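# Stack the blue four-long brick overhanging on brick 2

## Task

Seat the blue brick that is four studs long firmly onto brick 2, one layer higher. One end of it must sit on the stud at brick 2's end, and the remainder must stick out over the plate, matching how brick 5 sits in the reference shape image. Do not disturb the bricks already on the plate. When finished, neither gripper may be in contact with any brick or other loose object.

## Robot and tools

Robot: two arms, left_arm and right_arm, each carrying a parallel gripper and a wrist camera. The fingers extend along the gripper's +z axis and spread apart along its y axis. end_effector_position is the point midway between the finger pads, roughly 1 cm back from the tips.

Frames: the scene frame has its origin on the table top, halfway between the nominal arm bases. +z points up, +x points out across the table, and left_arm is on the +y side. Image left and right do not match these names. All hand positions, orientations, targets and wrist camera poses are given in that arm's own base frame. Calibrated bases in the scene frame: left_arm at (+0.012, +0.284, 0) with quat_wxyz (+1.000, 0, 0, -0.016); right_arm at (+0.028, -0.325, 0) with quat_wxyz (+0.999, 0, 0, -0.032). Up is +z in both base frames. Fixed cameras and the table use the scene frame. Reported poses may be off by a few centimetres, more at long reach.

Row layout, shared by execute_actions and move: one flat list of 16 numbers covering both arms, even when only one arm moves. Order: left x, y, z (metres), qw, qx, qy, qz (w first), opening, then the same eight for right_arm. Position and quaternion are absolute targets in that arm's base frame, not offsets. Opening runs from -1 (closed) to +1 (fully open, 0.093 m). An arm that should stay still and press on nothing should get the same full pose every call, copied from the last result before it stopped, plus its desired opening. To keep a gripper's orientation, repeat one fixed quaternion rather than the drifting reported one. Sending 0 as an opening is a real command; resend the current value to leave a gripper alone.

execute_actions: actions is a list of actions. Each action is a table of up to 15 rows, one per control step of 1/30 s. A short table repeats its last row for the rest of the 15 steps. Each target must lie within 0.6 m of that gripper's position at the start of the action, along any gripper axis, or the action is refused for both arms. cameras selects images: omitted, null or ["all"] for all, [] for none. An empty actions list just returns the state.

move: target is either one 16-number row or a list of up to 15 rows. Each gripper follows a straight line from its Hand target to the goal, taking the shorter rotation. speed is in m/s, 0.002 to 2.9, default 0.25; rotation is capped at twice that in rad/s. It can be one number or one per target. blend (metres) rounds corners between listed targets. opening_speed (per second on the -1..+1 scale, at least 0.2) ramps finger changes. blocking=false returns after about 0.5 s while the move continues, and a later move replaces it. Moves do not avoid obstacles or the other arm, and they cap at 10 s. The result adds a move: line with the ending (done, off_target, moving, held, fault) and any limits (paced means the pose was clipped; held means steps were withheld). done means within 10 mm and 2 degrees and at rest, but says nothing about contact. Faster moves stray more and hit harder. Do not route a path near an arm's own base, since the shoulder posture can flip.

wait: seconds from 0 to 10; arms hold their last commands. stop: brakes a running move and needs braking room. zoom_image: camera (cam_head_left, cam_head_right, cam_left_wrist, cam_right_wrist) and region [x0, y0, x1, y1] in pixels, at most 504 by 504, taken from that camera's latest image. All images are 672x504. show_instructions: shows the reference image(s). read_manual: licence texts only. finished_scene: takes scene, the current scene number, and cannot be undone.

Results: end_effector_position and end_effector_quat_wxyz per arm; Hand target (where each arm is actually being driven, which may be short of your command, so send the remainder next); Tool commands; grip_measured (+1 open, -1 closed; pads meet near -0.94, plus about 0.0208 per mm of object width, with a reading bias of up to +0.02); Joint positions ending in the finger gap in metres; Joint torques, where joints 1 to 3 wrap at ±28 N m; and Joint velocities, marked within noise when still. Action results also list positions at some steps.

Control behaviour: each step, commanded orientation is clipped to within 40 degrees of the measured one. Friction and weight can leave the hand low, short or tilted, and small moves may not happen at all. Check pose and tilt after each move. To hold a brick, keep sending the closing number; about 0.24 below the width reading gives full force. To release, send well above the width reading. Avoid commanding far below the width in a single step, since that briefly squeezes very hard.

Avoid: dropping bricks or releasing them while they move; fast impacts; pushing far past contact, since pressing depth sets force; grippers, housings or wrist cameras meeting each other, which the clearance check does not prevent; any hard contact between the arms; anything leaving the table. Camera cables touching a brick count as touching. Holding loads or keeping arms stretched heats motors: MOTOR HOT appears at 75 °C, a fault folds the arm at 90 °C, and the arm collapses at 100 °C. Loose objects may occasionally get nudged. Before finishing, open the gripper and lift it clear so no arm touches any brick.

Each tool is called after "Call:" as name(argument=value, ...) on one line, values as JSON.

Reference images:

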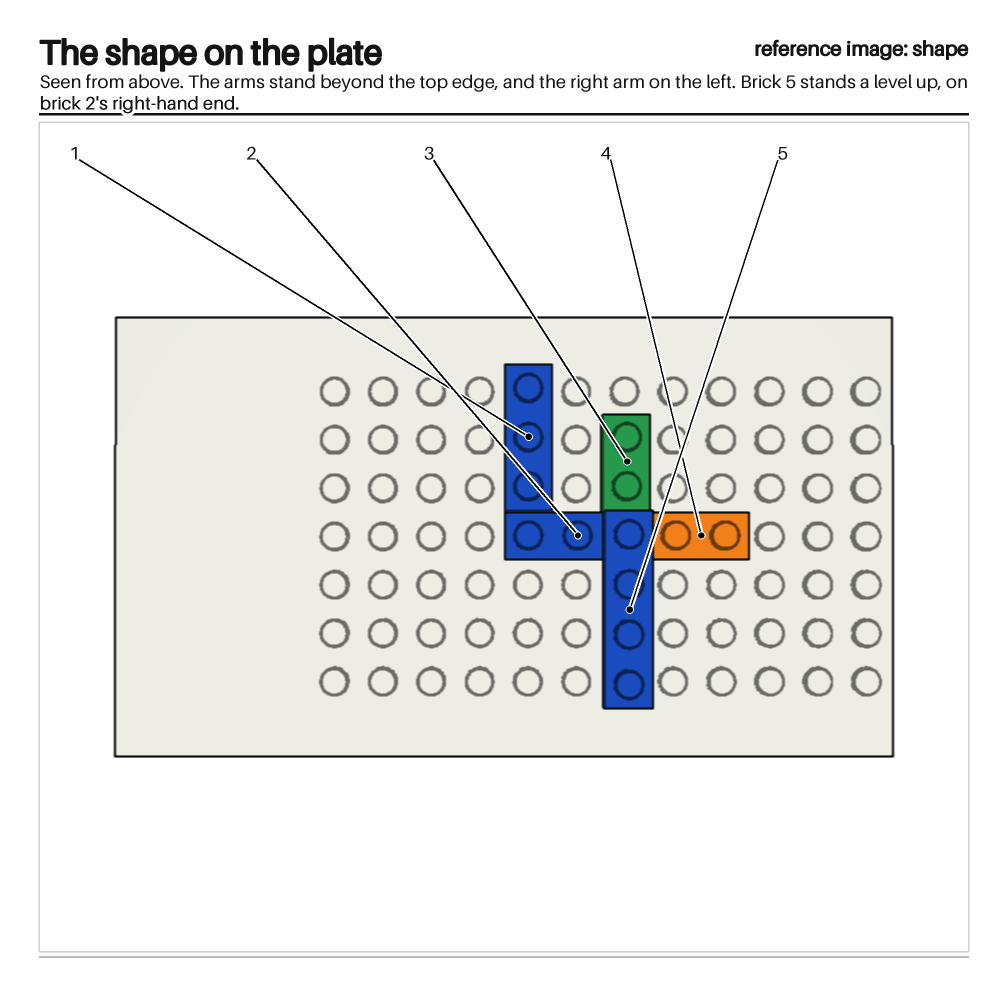

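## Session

Call:
execute_actions(actions=[])

Scene clock: 0.00 s.
left_arm: end_effector_position=(+0.3759, +0.0207, +0.0617) grip_measured=+1.000 end_effector_quat_wxyz=(+0.523, -0.071, +0.848, +0.057) | right_arm: end_effector_position=(+0.3914, -0.0072, +0.0785) grip_measured=+1.000 end_effector_quat_wxyz=(+0.551, +0.049, +0.824, -0.120)
Joint positions: left_arm=[-0.035 1.563 0.361 0.728 -0.203 -0.078 0.093] | right_arm=[0.145 1.618 0.407 0.807 0.389 0.007 0.093]
Joint velocities: within noise
Joint torques (N m): no reading
Heat: left arm: 36 °C; right arm: 33 °C.
Hand target: left_arm +0.3797, +0.0206, +0.0690; +0.533, -0.072, +0.841, +0.056 | right_arm +0.3928, -0.0069, +0.0813; +0.554, +0.050, +0.823, -0.119
Tool commands: left_gripper/opening=+1.0 right_gripper/opening=+1.0
camera_calibration:
cam_left_wrist: T_world_to_cam=[[0.181919, -0.983158, -0.0174965, -0.0481528], [-0.766823, -0.130706, -0.62841, 0.370801], [0.615539, 0.127736, -0.777686, -0.106415], [0, 0, 0, 1]] pos_world=[0.358602, 0.0147172, 0.149415]
cam_right_wrist: T_world_to_cam=[[-0.222338, -0.965711, 0.134042, 0.0714008], [-0.747775, 0.0806877, -0.659032, 0.379424], [0.625619, -0.246761, -0.740074, -0.100197], [0, 0, 0, 1]] pos_world=[0.362284, 0.0136129, 0.166328]

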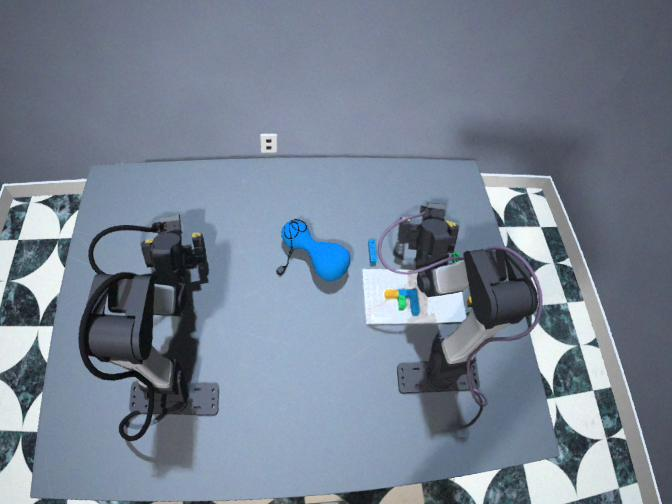

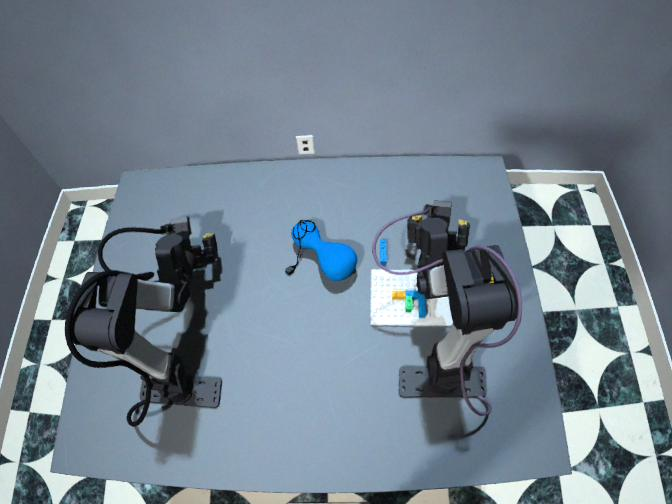

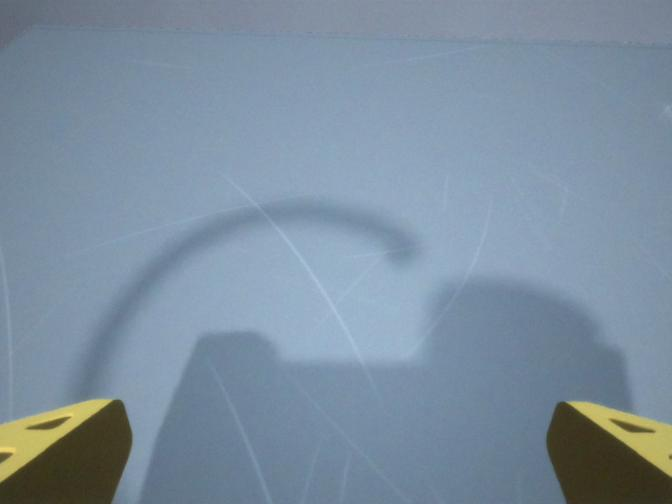

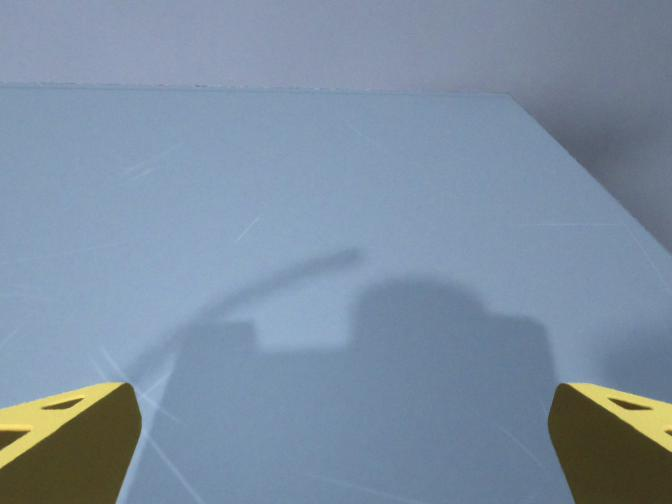

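Call:
move(target=[0.3797,0.0206,0.0690,0.533,-0.072,0.841,0.056,1.0,0.265,0.125,0.175,0.003,0,1,0.003,-0.43], speed=0.3, cameras=["cam_right_wrist","cam_head_right"])

Scene clock: 13.40 s.
left_arm: end_effector_position=(+0.3758, +0.0207, +0.0616) grip_measured=+1.000 end_effector_quat_wxyz=(+0.523, -0.071, +0.848, +0.057) | right_arm: end_effector_position=(+0.2643, +0.1211, +0.1721) grip_measured=-0.428 end_effector_quat_wxyz=(+0.008, -0.002, +1.000, -0.001)
Joint positions: left_arm=[-0.035 1.563 0.361 0.728 -0.203 -0.078 0.093] | right_arm=[0.435 1.638 1.548 -1.466 0.009 0.43 0.025]
Joint velocities: within noise
Joint torques (N m): left_arm=[0.47 -6.2 6.06 2.29 -0.05 0.1] | right_arm=[0.46 -5.93 9.02 0.24 -0.05 0.09]
Heat: left arm: 38 °C; right arm: 34 °C.
Hand target: left_arm +0.3796, +0.0207, +0.0690; +0.533, -0.072, +0.841, +0.056 | right_arm +0.2650, +0.1250, +0.1750; +0.003, +0.000, +1.000, +0.003
Off the commanded pose: left_arm 0.008 m, 1 deg | right_arm 0.005 m, 1 deg.
move: done
camera_calibration:
cam_right_wrist: T_world_to_cam=[[-0.00706549, -0.999952, 0.00680824, 0.123691], [-0.89998, 0.00932649, 0.435831, 0.196115], [-0.435874, -0.00304792, -0.900003, 0.358739], [0, 0, 0, 1]] pos_world=[0.333738, 0.12295, 0.236551]
Images, in order (width x height): cam_head_right 672x504, cam_right_wrist 672x504.

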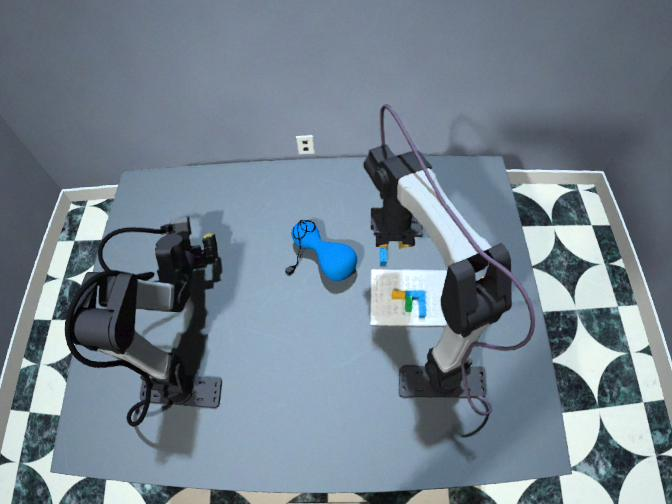

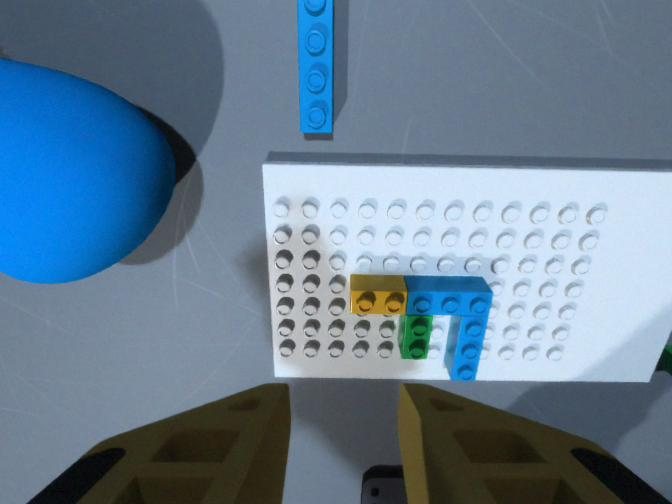

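Call:
move(target=[[0.3797,0.0206,0.0690,0.533,-0.072,0.841,0.056,1.0,0.3125,0.1335,0.10,0.004,0.003,1,0.004,-0.43],[0.3797,0.0206,0.0690,0.533,-0.072,0.841,0.056,1.0,0.3125,0.1335,0.055,0.004,0.003,1,0.004,-0.43]], speed=0.2, blend=0.02, cameras=["cam_right_wrist"])

Scene clock: 43.13 s.
left_arm: end_effector_position=(+0.3758, +0.0207, +0.0616) grip_measured=+1.000 end_effector_quat_wxyz=(+0.523, -0.071, +0.848, +0.057) | right_arm: end_effector_position=(+0.3114, +0.1325, +0.0618) grip_measured=-0.428 end_effector_quat_wxyz=(+0.007, +0.004, +1.000, -0.001)
Joint positions: left_arm=[-0.035 1.563 0.361 0.728 -0.203 -0.078 0.093] | right_arm=[0.406 1.845 1.35 -1.065 0.007 0.415 0.025]
Joint velocities: within noise
Joint torques (N m): left_arm=[0.47 -6.19 6.08 2.29 -0.05 0.1] | right_arm=[-0.34 -8.1 5.12 0.59 -0.06 -0.07]
Heat: left arm: 40 °C; right arm: 37 °C.
Hand target: left_arm +0.3796, +0.0207, +0.0690; +0.533, -0.072, +0.841, +0.056 | right_arm +0.3123, +0.1335, +0.0552; +0.004, +0.003, +1.000, +0.004
Off the commanded pose: left_arm 0.008 m, 1 deg | right_arm 0.007 m, 1 deg.
move: done
camera_calibration:
cam_right_wrist: T_world_to_cam=[[-0.0207663, -0.999764, 0.00641213, 0.140504], [-0.898385, 0.0214741, 0.438683, 0.284218], [-0.438717, 0.00334927, -0.898619, 0.279906], [0, 0, 0, 1]] pos_world=[0.381055, 0.13343, 0.125947]
Images, in order (width x height): cam_right_wrist 672x504.

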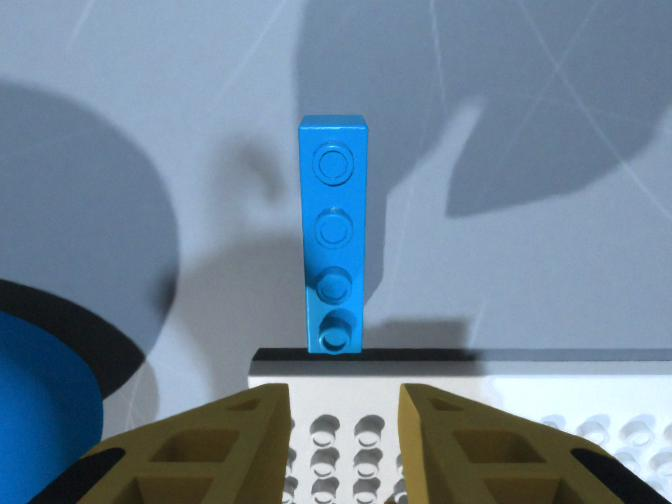

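Call:
move(target=[[0.3797,0.0206,0.0690,0.533,-0.072,0.841,0.056,1.0,0.3130,0.1368,0.035,0.003,0.004,1,0.004,-0.43],[0.3797,0.0206,0.0690,0.533,-0.072,0.841,0.056,1.0,0.3130,0.1368,0.020,0.003,0.004,1,0.004,-0.43]], speed=0.1, cameras=["cam_right_wrist"])

Scene clock: 58.17 s.
left_arm: end_effector_position=(+0.3758, +0.0207, +0.0616) grip_measured=+1.000 end_effector_quat_wxyz=(+0.523, -0.071, +0.848, +0.057) | right_arm: end_effector_position=(+0.3141, +0.1339, +0.0281) grip_measured=-0.428 end_effector_quat_wxyz=(+0.007, +0.004, +1.000, +0.000)
Joint positions: left_arm=[-0.035 1.563 0.361 0.728 -0.203 -0.078 0.093] | right_arm=[0.406 1.894 1.275 -0.938 0.006 0.415 0.025]
Joint velocities: within noise
Joint torques (N m): left_arm=[0.46 -6.19 6.08 2.29 -0.05 0.1] | right_arm=[0.46 -7.99 4.89 0.59 -0.12 0.06]
Heat: left arm: 41 °C; right arm: 36 °C.
Hand target: left_arm +0.3796, +0.0207, +0.0690; +0.533, -0.072, +0.841, +0.056 | right_arm +0.3128, +0.1367, +0.0201; +0.003, +0.004, +1.000, +0.004
Off the commanded pose: left_arm 0.008 m, 1 deg | right_arm 0.009 m, 1 deg.
move: done
camera_calibration:
cam_right_wrist: T_world_to_cam=[[-0.0208013, -0.999773, 0.00464066, 0.142144], [-0.898917, 0.0207342, 0.437627, 0.301664], [-0.437624, 0.00493165, -0.899144, 0.250265], [0, 0, 0, 1]] pos_world=[0.38365, 0.134622, 0.0923486]
Images, in order (width x height): cam_right_wrist 672x504.

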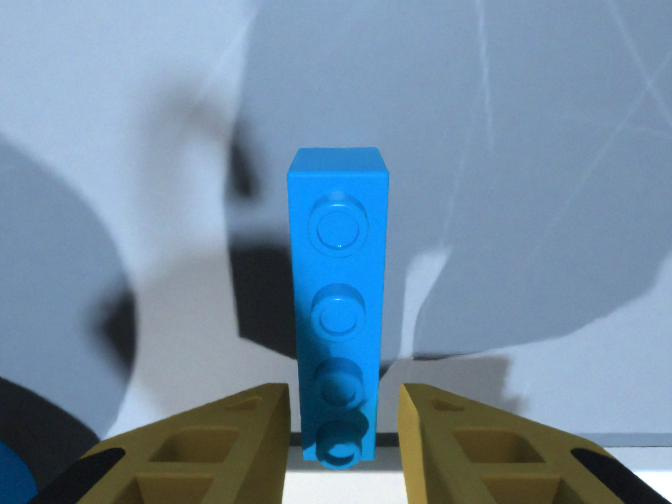

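Call:
move(target=[[0.3797,0.0206,0.0690,0.533,-0.072,0.841,0.056,1.0,0.3100,0.1375,0.0165,0.002,0.004,1,0.004,-0.43],[0.3797,0.0206,0.0690,0.533,-0.072,0.841,0.056,1.0,0.3100,0.1375,0.0165,0.002,0.004,1,0.004,-0.88]], speed=0.1, opening_speed=0.6, cameras=["cam_right_wrist"])

Scene clock: 88.23 s.
left_arm: end_effector_position=(+0.3758, +0.0207, +0.0616) grip_measured=+1.000 end_effector_quat_wxyz=(+0.523, -0.071, +0.848, +0.057) | right_arm: end_effector_position=(+0.3118, +0.1346, +0.0245) grip_measured=-0.739 end_effector_quat_wxyz=(+0.007, +0.003, +1.000, +0.000)
Joint positions: left_arm=[-0.035 1.563 0.361 0.728 -0.203 -0.078 0.093] | right_arm=[0.41 1.894 1.259 -0.923 0.005 0.416 0.01]
Joint velocities: within noise
Joint torques (N m): left_arm=[0.47 -6.2 6.08 2.29 -0.05 0.1] | right_arm=[0.39 -7.98 4.41 0.61 -0.07 0.03]
Heat: left arm: 41 °C; right arm: 36 °C.
Hand target: left_arm +0.3796, +0.0207, +0.0690; +0.533, -0.072, +0.841, +0.056 | right_arm +0.3098, +0.1374, +0.0166; +0.002, +0.004, +1.000, +0.004
Off the commanded pose: left_arm 0.008 m, 1 deg | right_arm 0.009 m, 1 deg.
move: done
camera_calibration:
cam_right_wrist: T_world_to_cam=[[-0.017297, -0.999841, 0.00438306, 0.141816], [-0.898411, 0.017466, 0.438807, 0.301525], [-0.438814, 0.00365228, -0.89857, 0.246591], [0, 0, 0, 1]] pos_world=[0.381554, 0.135626, 0.0886469]
Images, in order (width x height): cam_right_wrist 672x504.

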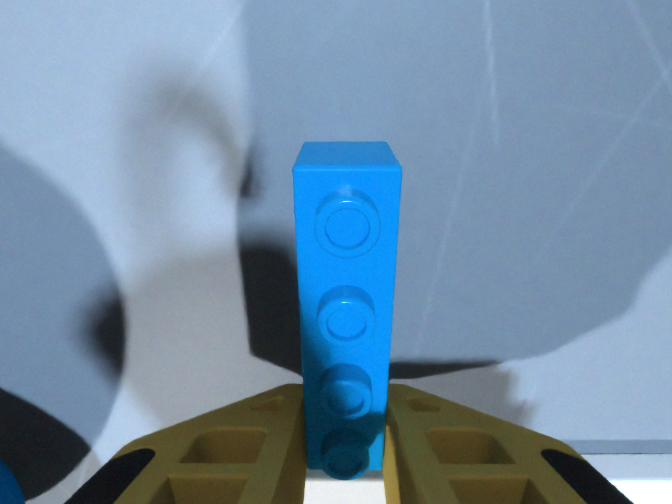

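Call:
move(target=[[0.3797,0.0206,0.0690,0.533,-0.072,0.841,0.056,1.0,0.3100,0.1375,0.10,0.002,0.006,1,0.004,-0.88],[0.3797,0.0206,0.0690,0.533,-0.072,0.841,0.056,1.0,0.2125,0.0785,0.10,0.003,0.0105,1,0.004,-0.88],[0.3797,0.0206,0.0690,0.533,-0.072,0.841,0.056,1.0,0.2125,0.0785,0.072,0.003,0.0105,1,0.004,-0.88]], speed=0.2, blend=[0.02,0.01,0], cameras=["cam_right_wrist"])

Scene clock: 128.20 s.
left_arm: end_effector_position=(+0.3758, +0.0207, +0.0616) grip_measured=+1.000 end_effector_quat_wxyz=(+0.523, -0.071, +0.848, +0.057) | right_arm: end_effector_position=(+0.2110, +0.0772, +0.0748) grip_measured=-0.752 end_effector_quat_wxyz=(-0.001, +0.012, +1.000, -0.003)
Joint positions: left_arm=[-0.035 1.563 0.361 0.728 -0.203 -0.078 0.093] | right_arm=[0.354 1.417 0.948 -1.105 0.004 0.378 0.009]
Joint velocities: within noise
Joint torques (N m): left_arm=[0.47 -6.2 6.08 2.29 -0.05 0.1] | right_arm=[-0.25 -5.01 5.09 0.61 -0.11 -0.1]
Heat: left arm: 42 °C; right arm: 36 °C.
Hand target: left_arm +0.3796, +0.0207, +0.0690; +0.533, -0.072, +0.841, +0.056 | right_arm +0.2124, +0.0784, +0.0720; +0.003, +0.010, +1.000, +0.004
Off the commanded pose: left_arm 0.008 m, 1 deg | right_arm 0.003 m, 1 deg.
move: done
camera_calibration:
cam_right_wrist: T_world_to_cam=[[-0.0359362, -0.999304, 0.00999917, 0.0858086], [-0.891413, 0.0365762, 0.451713, 0.185914], [-0.451764, 0.00731945, -0.892107, 0.249704], [0, 0, 0, 1]] pos_world=[0.281617, 0.0771212, 0.137926]
Images, in order (width x height): cam_right_wrist 672x504.

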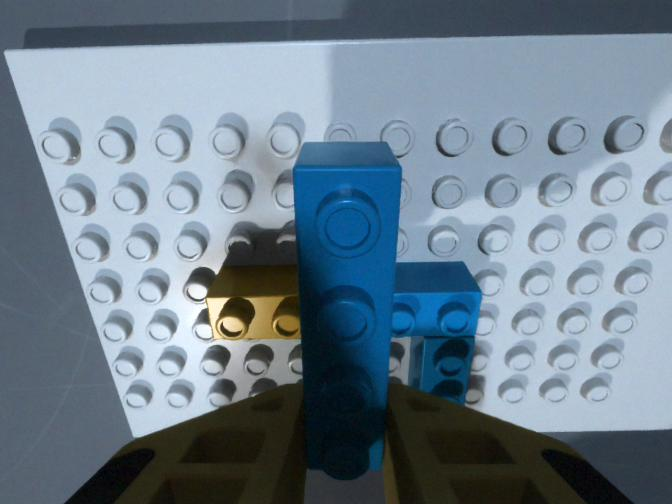

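Call:
zoom_image(camera="cam_right_wrist", region=[190, 240, 500, 480])

Scaled by 1.626 from the camera's 672x504 image, which has a finer 960x720 frame.

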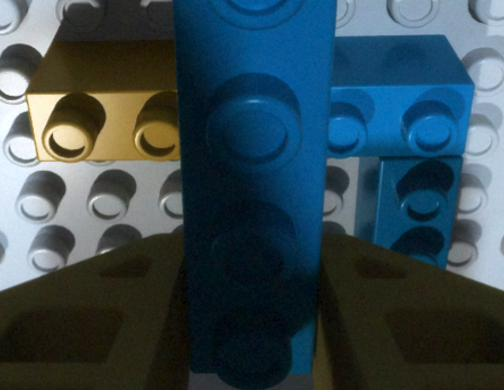

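Call:
move(target=[0.3797,0.0206,0.0690,0.533,-0.072,0.841,0.056,1.0,0.2172,0.0777,0.067,0.004,0.006,1,0.005,-0.88], speed=0.1, cameras=["cam_right_wrist"])

Call:
zoom_image(camera="cam_right_wrist", region=[190, 240, 500, 480])

Scene clock: 173.53 s.
left_arm: end_effector_position=(+0.3758, +0.0207, +0.0616) grip_measured=+1.000 end_effector_quat_wxyz=(+0.523, -0.071, +0.848, +0.057) | right_arm: end_effector_position=(+0.2173, +0.0770, +0.0736) grip_measured=-0.752 end_effector_quat_wxyz=(+0.009, +0.007, +1.000, +0.001)
Joint positions: left_arm=[-0.035 1.563 0.361 0.728 -0.203 -0.078 0.093] | right_arm=[0.344 1.423 0.948 -1.08 0.004 0.359 0.009]
Joint velocities: within noise
Joint torques (N m): left_arm=[0.47 -6.19 6.08 2.29 -0.05 0.1] | right_arm=[-0.08 -3.97 4.66 0.61 -0.1 -0.11]
Heat: left arm: 42 °C; right arm: 35 °C.
Hand target: left_arm +0.3796, +0.0207, +0.0690; +0.533, -0.072, +0.841, +0.056 | right_arm +0.2170, +0.0776, +0.0671; +0.004, +0.006, +1.000, +0.005
Off the commanded pose: left_arm 0.008 m, 1 deg | right_arm 0.007 m, 1 deg.
move: done
camera_calibration:
cam_right_wrist: T_world_to_cam=[[-0.0268353, -0.999636, 0.00293503, 0.0844691], [-0.899788, 0.0254338, 0.435585, 0.19591], [-0.435501, 0.00904814, -0.900143, 0.248444], [0, 0, 0, 1]] pos_world=[0.286742, 0.0772077, 0.138052]
Images, in order (width x height): cam_right_wrist 672x504.

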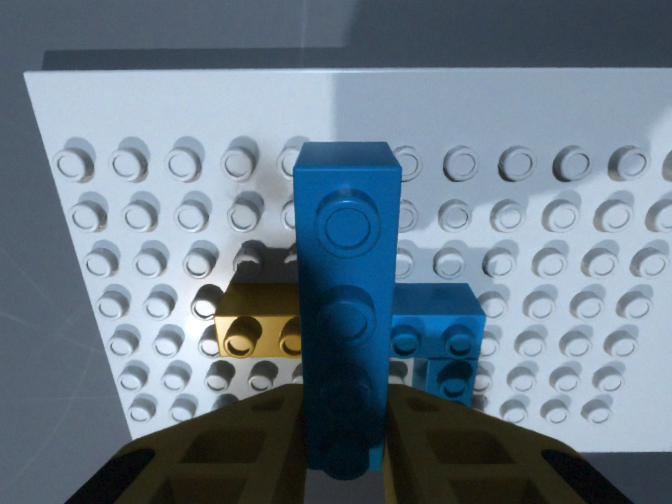

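Scaled by 1.626 from the camera's 672x504 image, which has a finer 960x720 frame.

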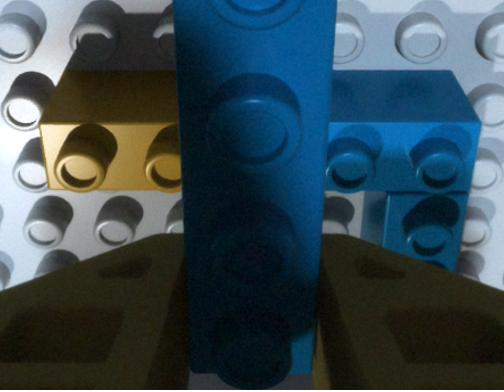

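Call:
move(target=[0.3797,0.0206,0.0690,0.533,-0.072,0.841,0.056,1.0,0.2155,0.0752,0.060,0.001,0.0075,1,0.003,-0.88], speed=0.1, cameras=["cam_right_wrist"])

Call:
zoom_image(camera="cam_right_wrist", region=[190, 240, 500, 480])

Scene clock: 217.87 s.
left_arm: end_effector_position=(+0.3758, +0.0207, +0.0616) grip_measured=+1.000 end_effector_quat_wxyz=(+0.523, -0.071, +0.848, +0.057) | right_arm: end_effector_position=(+0.2151, +0.0746, +0.0662) grip_measured=-0.752 end_effector_quat_wxyz=(+0.004, +0.009, +1.000, -0.001)
Joint positions: left_arm=[-0.035 1.563 0.361 0.728 -0.203 -0.078 0.093] | right_arm=[0.337 1.428 0.922 -1.057 0.004 0.355 0.009]
Joint velocities: within noise
Joint torques (N m): left_arm=[0.47 -6.19 6.08 2.28 -0.05 0.1] | right_arm=[-0.34 -4.12 4.83 0.62 -0.08 -0.05]
Heat: left arm: 42 °C; right arm: 35 °C.
Hand target: left_arm +0.3796, +0.0207, +0.0690; +0.533, -0.072, +0.841, +0.056 | right_arm +0.2154, +0.0752, +0.0602; +0.001, +0.007, +1.000, +0.003
Off the commanded pose: left_arm 0.008 m, 1 deg | right_arm 0.006 m, 1 deg.
move: done
camera_calibration:
cam_right_wrist: T_world_to_cam=[[-0.0291771, -0.999555, 0.00612956, 0.0824066], [-0.896085, 0.028873, 0.442942, 0.195778], [-0.442923, 0.00743115, -0.896529, 0.242339], [0, 0, 0, 1]] pos_world=[0.285176, 0.0749164, 0.13004]
Images, in order (width x height): cam_right_wrist 672x504.

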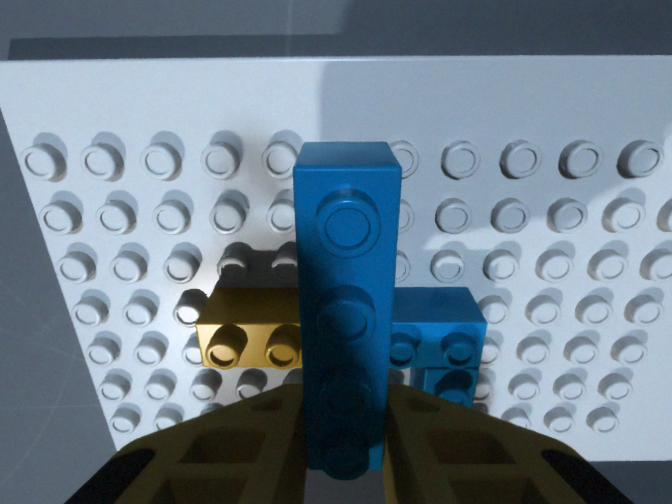

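Scaled by 1.626 from the camera's 672x504 image, which has a finer 960x720 frame.

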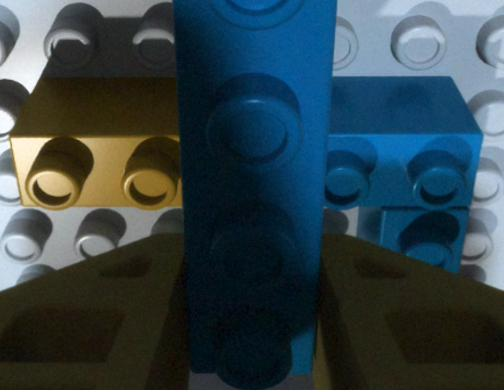

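Call:
move(target=[[0.3797,0.0206,0.0690,0.533,-0.072,0.841,0.056,1.0,0.2172,0.0753,0.056,0.002,0.0075,1,0.003,-0.88],[0.3797,0.0206,0.0690,0.533,-0.072,0.841,0.056,1.0,0.2172,0.0753,0.040,0.004,0.0075,1,0.003,-0.88]], speed=0.05, cameras=["cam_right_wrist"])

Scene clock: 233.63 s.
left_arm: end_effector_position=(+0.3758, +0.0207, +0.0616) grip_measured=+1.000 end_effector_quat_wxyz=(+0.523, -0.071, +0.848, +0.057) | right_arm: end_effector_position=(+0.2129, +0.0754, +0.0502) grip_measured=-0.753 end_effector_quat_wxyz=(-0.001, +0.008, +1.000, +0.002)
Joint positions: left_arm=[-0.035 1.563 0.361 0.728 -0.203 -0.078 0.093] | right_arm=[0.337 1.448 0.873 -0.996 -0.004 0.353 0.009]
Joint velocities: within noise
Joint torques (N m): left_arm=[0.47 -6.19 6.08 2.29 -0.05 0.1] | right_arm=[-0.25 -3.36 3.58 0.9 -0.02 -0.08]
Heat: left arm: 42 °C; right arm: 34 °C.
Hand target: left_arm +0.3796, +0.0207, +0.0690; +0.533, -0.072, +0.841, +0.056 | right_arm +0.2167, +0.0752, +0.0406; +0.004, +0.007, +1.000, +0.003
Off the commanded pose: left_arm 0.008 m, 1 deg | right_arm 0.011 m, 1 deg.
move: off_target (right_arm)
camera_calibration:
cam_right_wrist: T_world_to_cam=[[-0.0278995, -0.99961, 0.00132259, 0.0831283], [-0.891333, 0.0254764, 0.452632, 0.199493], [-0.452489, 0.0114494, -0.891696, 0.228478], [0, 0, 0, 1]] pos_world=[0.283518, 0.0753975, 0.113326]
Images, in order (width x height): cam_right_wrist 672x504.

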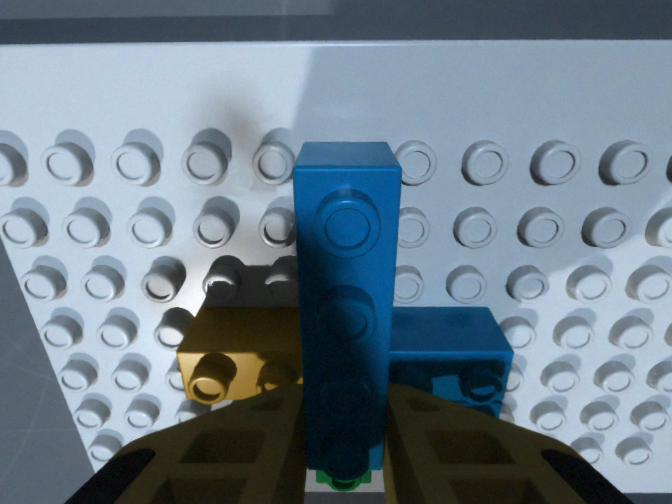

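Call:
move(target=[[0.3797,0.0206,0.0690,0.533,-0.072,0.841,0.056,1.0,0.2145,0.0757,0.0455,0.003,0.0075,1.0,0.003,-0.88],[0.3797,0.0206,0.0690,0.533,-0.072,0.841,0.056,1.0,0.2145,0.0757,0.0460,0.003,0.0075,1.0,0.003,-0.45],[0.3797,0.0206,0.0690,0.533,-0.072,0.841,0.056,1.0,0.2145,0.0757,0.12,0.003,0.0075,1.0,0.003,-0.45]], speed=0.08, opening_speed=0.6, cameras=["cam_right_wrist"])

Scene clock: 248.70 s.
left_arm: end_effector_position=(+0.3758, +0.0207, +0.0616) grip_measured=+1.000 end_effector_quat_wxyz=(+0.523, -0.071, +0.848, +0.057) | right_arm: end_effector_position=(+0.2117, +0.0749, +0.1093) grip_measured=-0.452 end_effector_quat_wxyz=(-0.010, +0.008, +1.000, -0.002)
Joint positions: left_arm=[-0.035 1.563 0.361 0.728 -0.203 -0.078 0.093] | right_arm=[0.337 1.412 1.082 -1.261 -0.004 0.353 0.024]
Joint velocities: within noise
Joint torques (N m): left_arm=[0.47 -6.19 6.08 2.29 -0.05 0.1] | right_arm=[0.09 -6.8 8.77 0.2 0.04 -0.03]
Heat: left arm: 42 °C; right arm: 34 °C.
Hand target: left_arm +0.3796, +0.0207, +0.0690; +0.533, -0.072, +0.841, +0.056 | right_arm +0.2143, +0.0757, +0.1197; +0.003, +0.007, +1.000, +0.003
Off the commanded pose: left_arm 0.008 m, 1 deg | right_arm 0.011 m, 2 deg.
move: off_target (right_arm)
camera_calibration:
cam_right_wrist: T_world_to_cam=[[-0.0277814, -0.99958, 0.00826909, 0.0817527], [-0.882909, 0.028416, 0.468684, 0.167966], [-0.468722, 0.00571988, -0.883327, 0.283584], [0, 0, 0, 1]] pos_world=[0.283492, 0.0753234, 0.171098]
Images, in order (width x height): cam_right_wrist 672x504.

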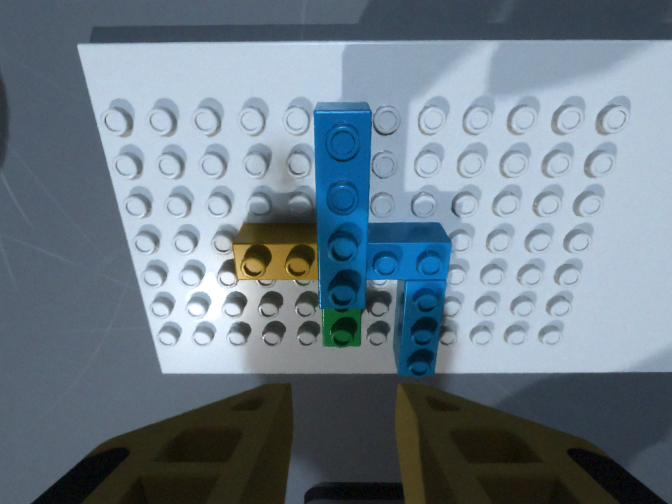

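Identical to scene 1's successful result.

Call:
finished_scene(scene=2)

The scene is finished: the task was done.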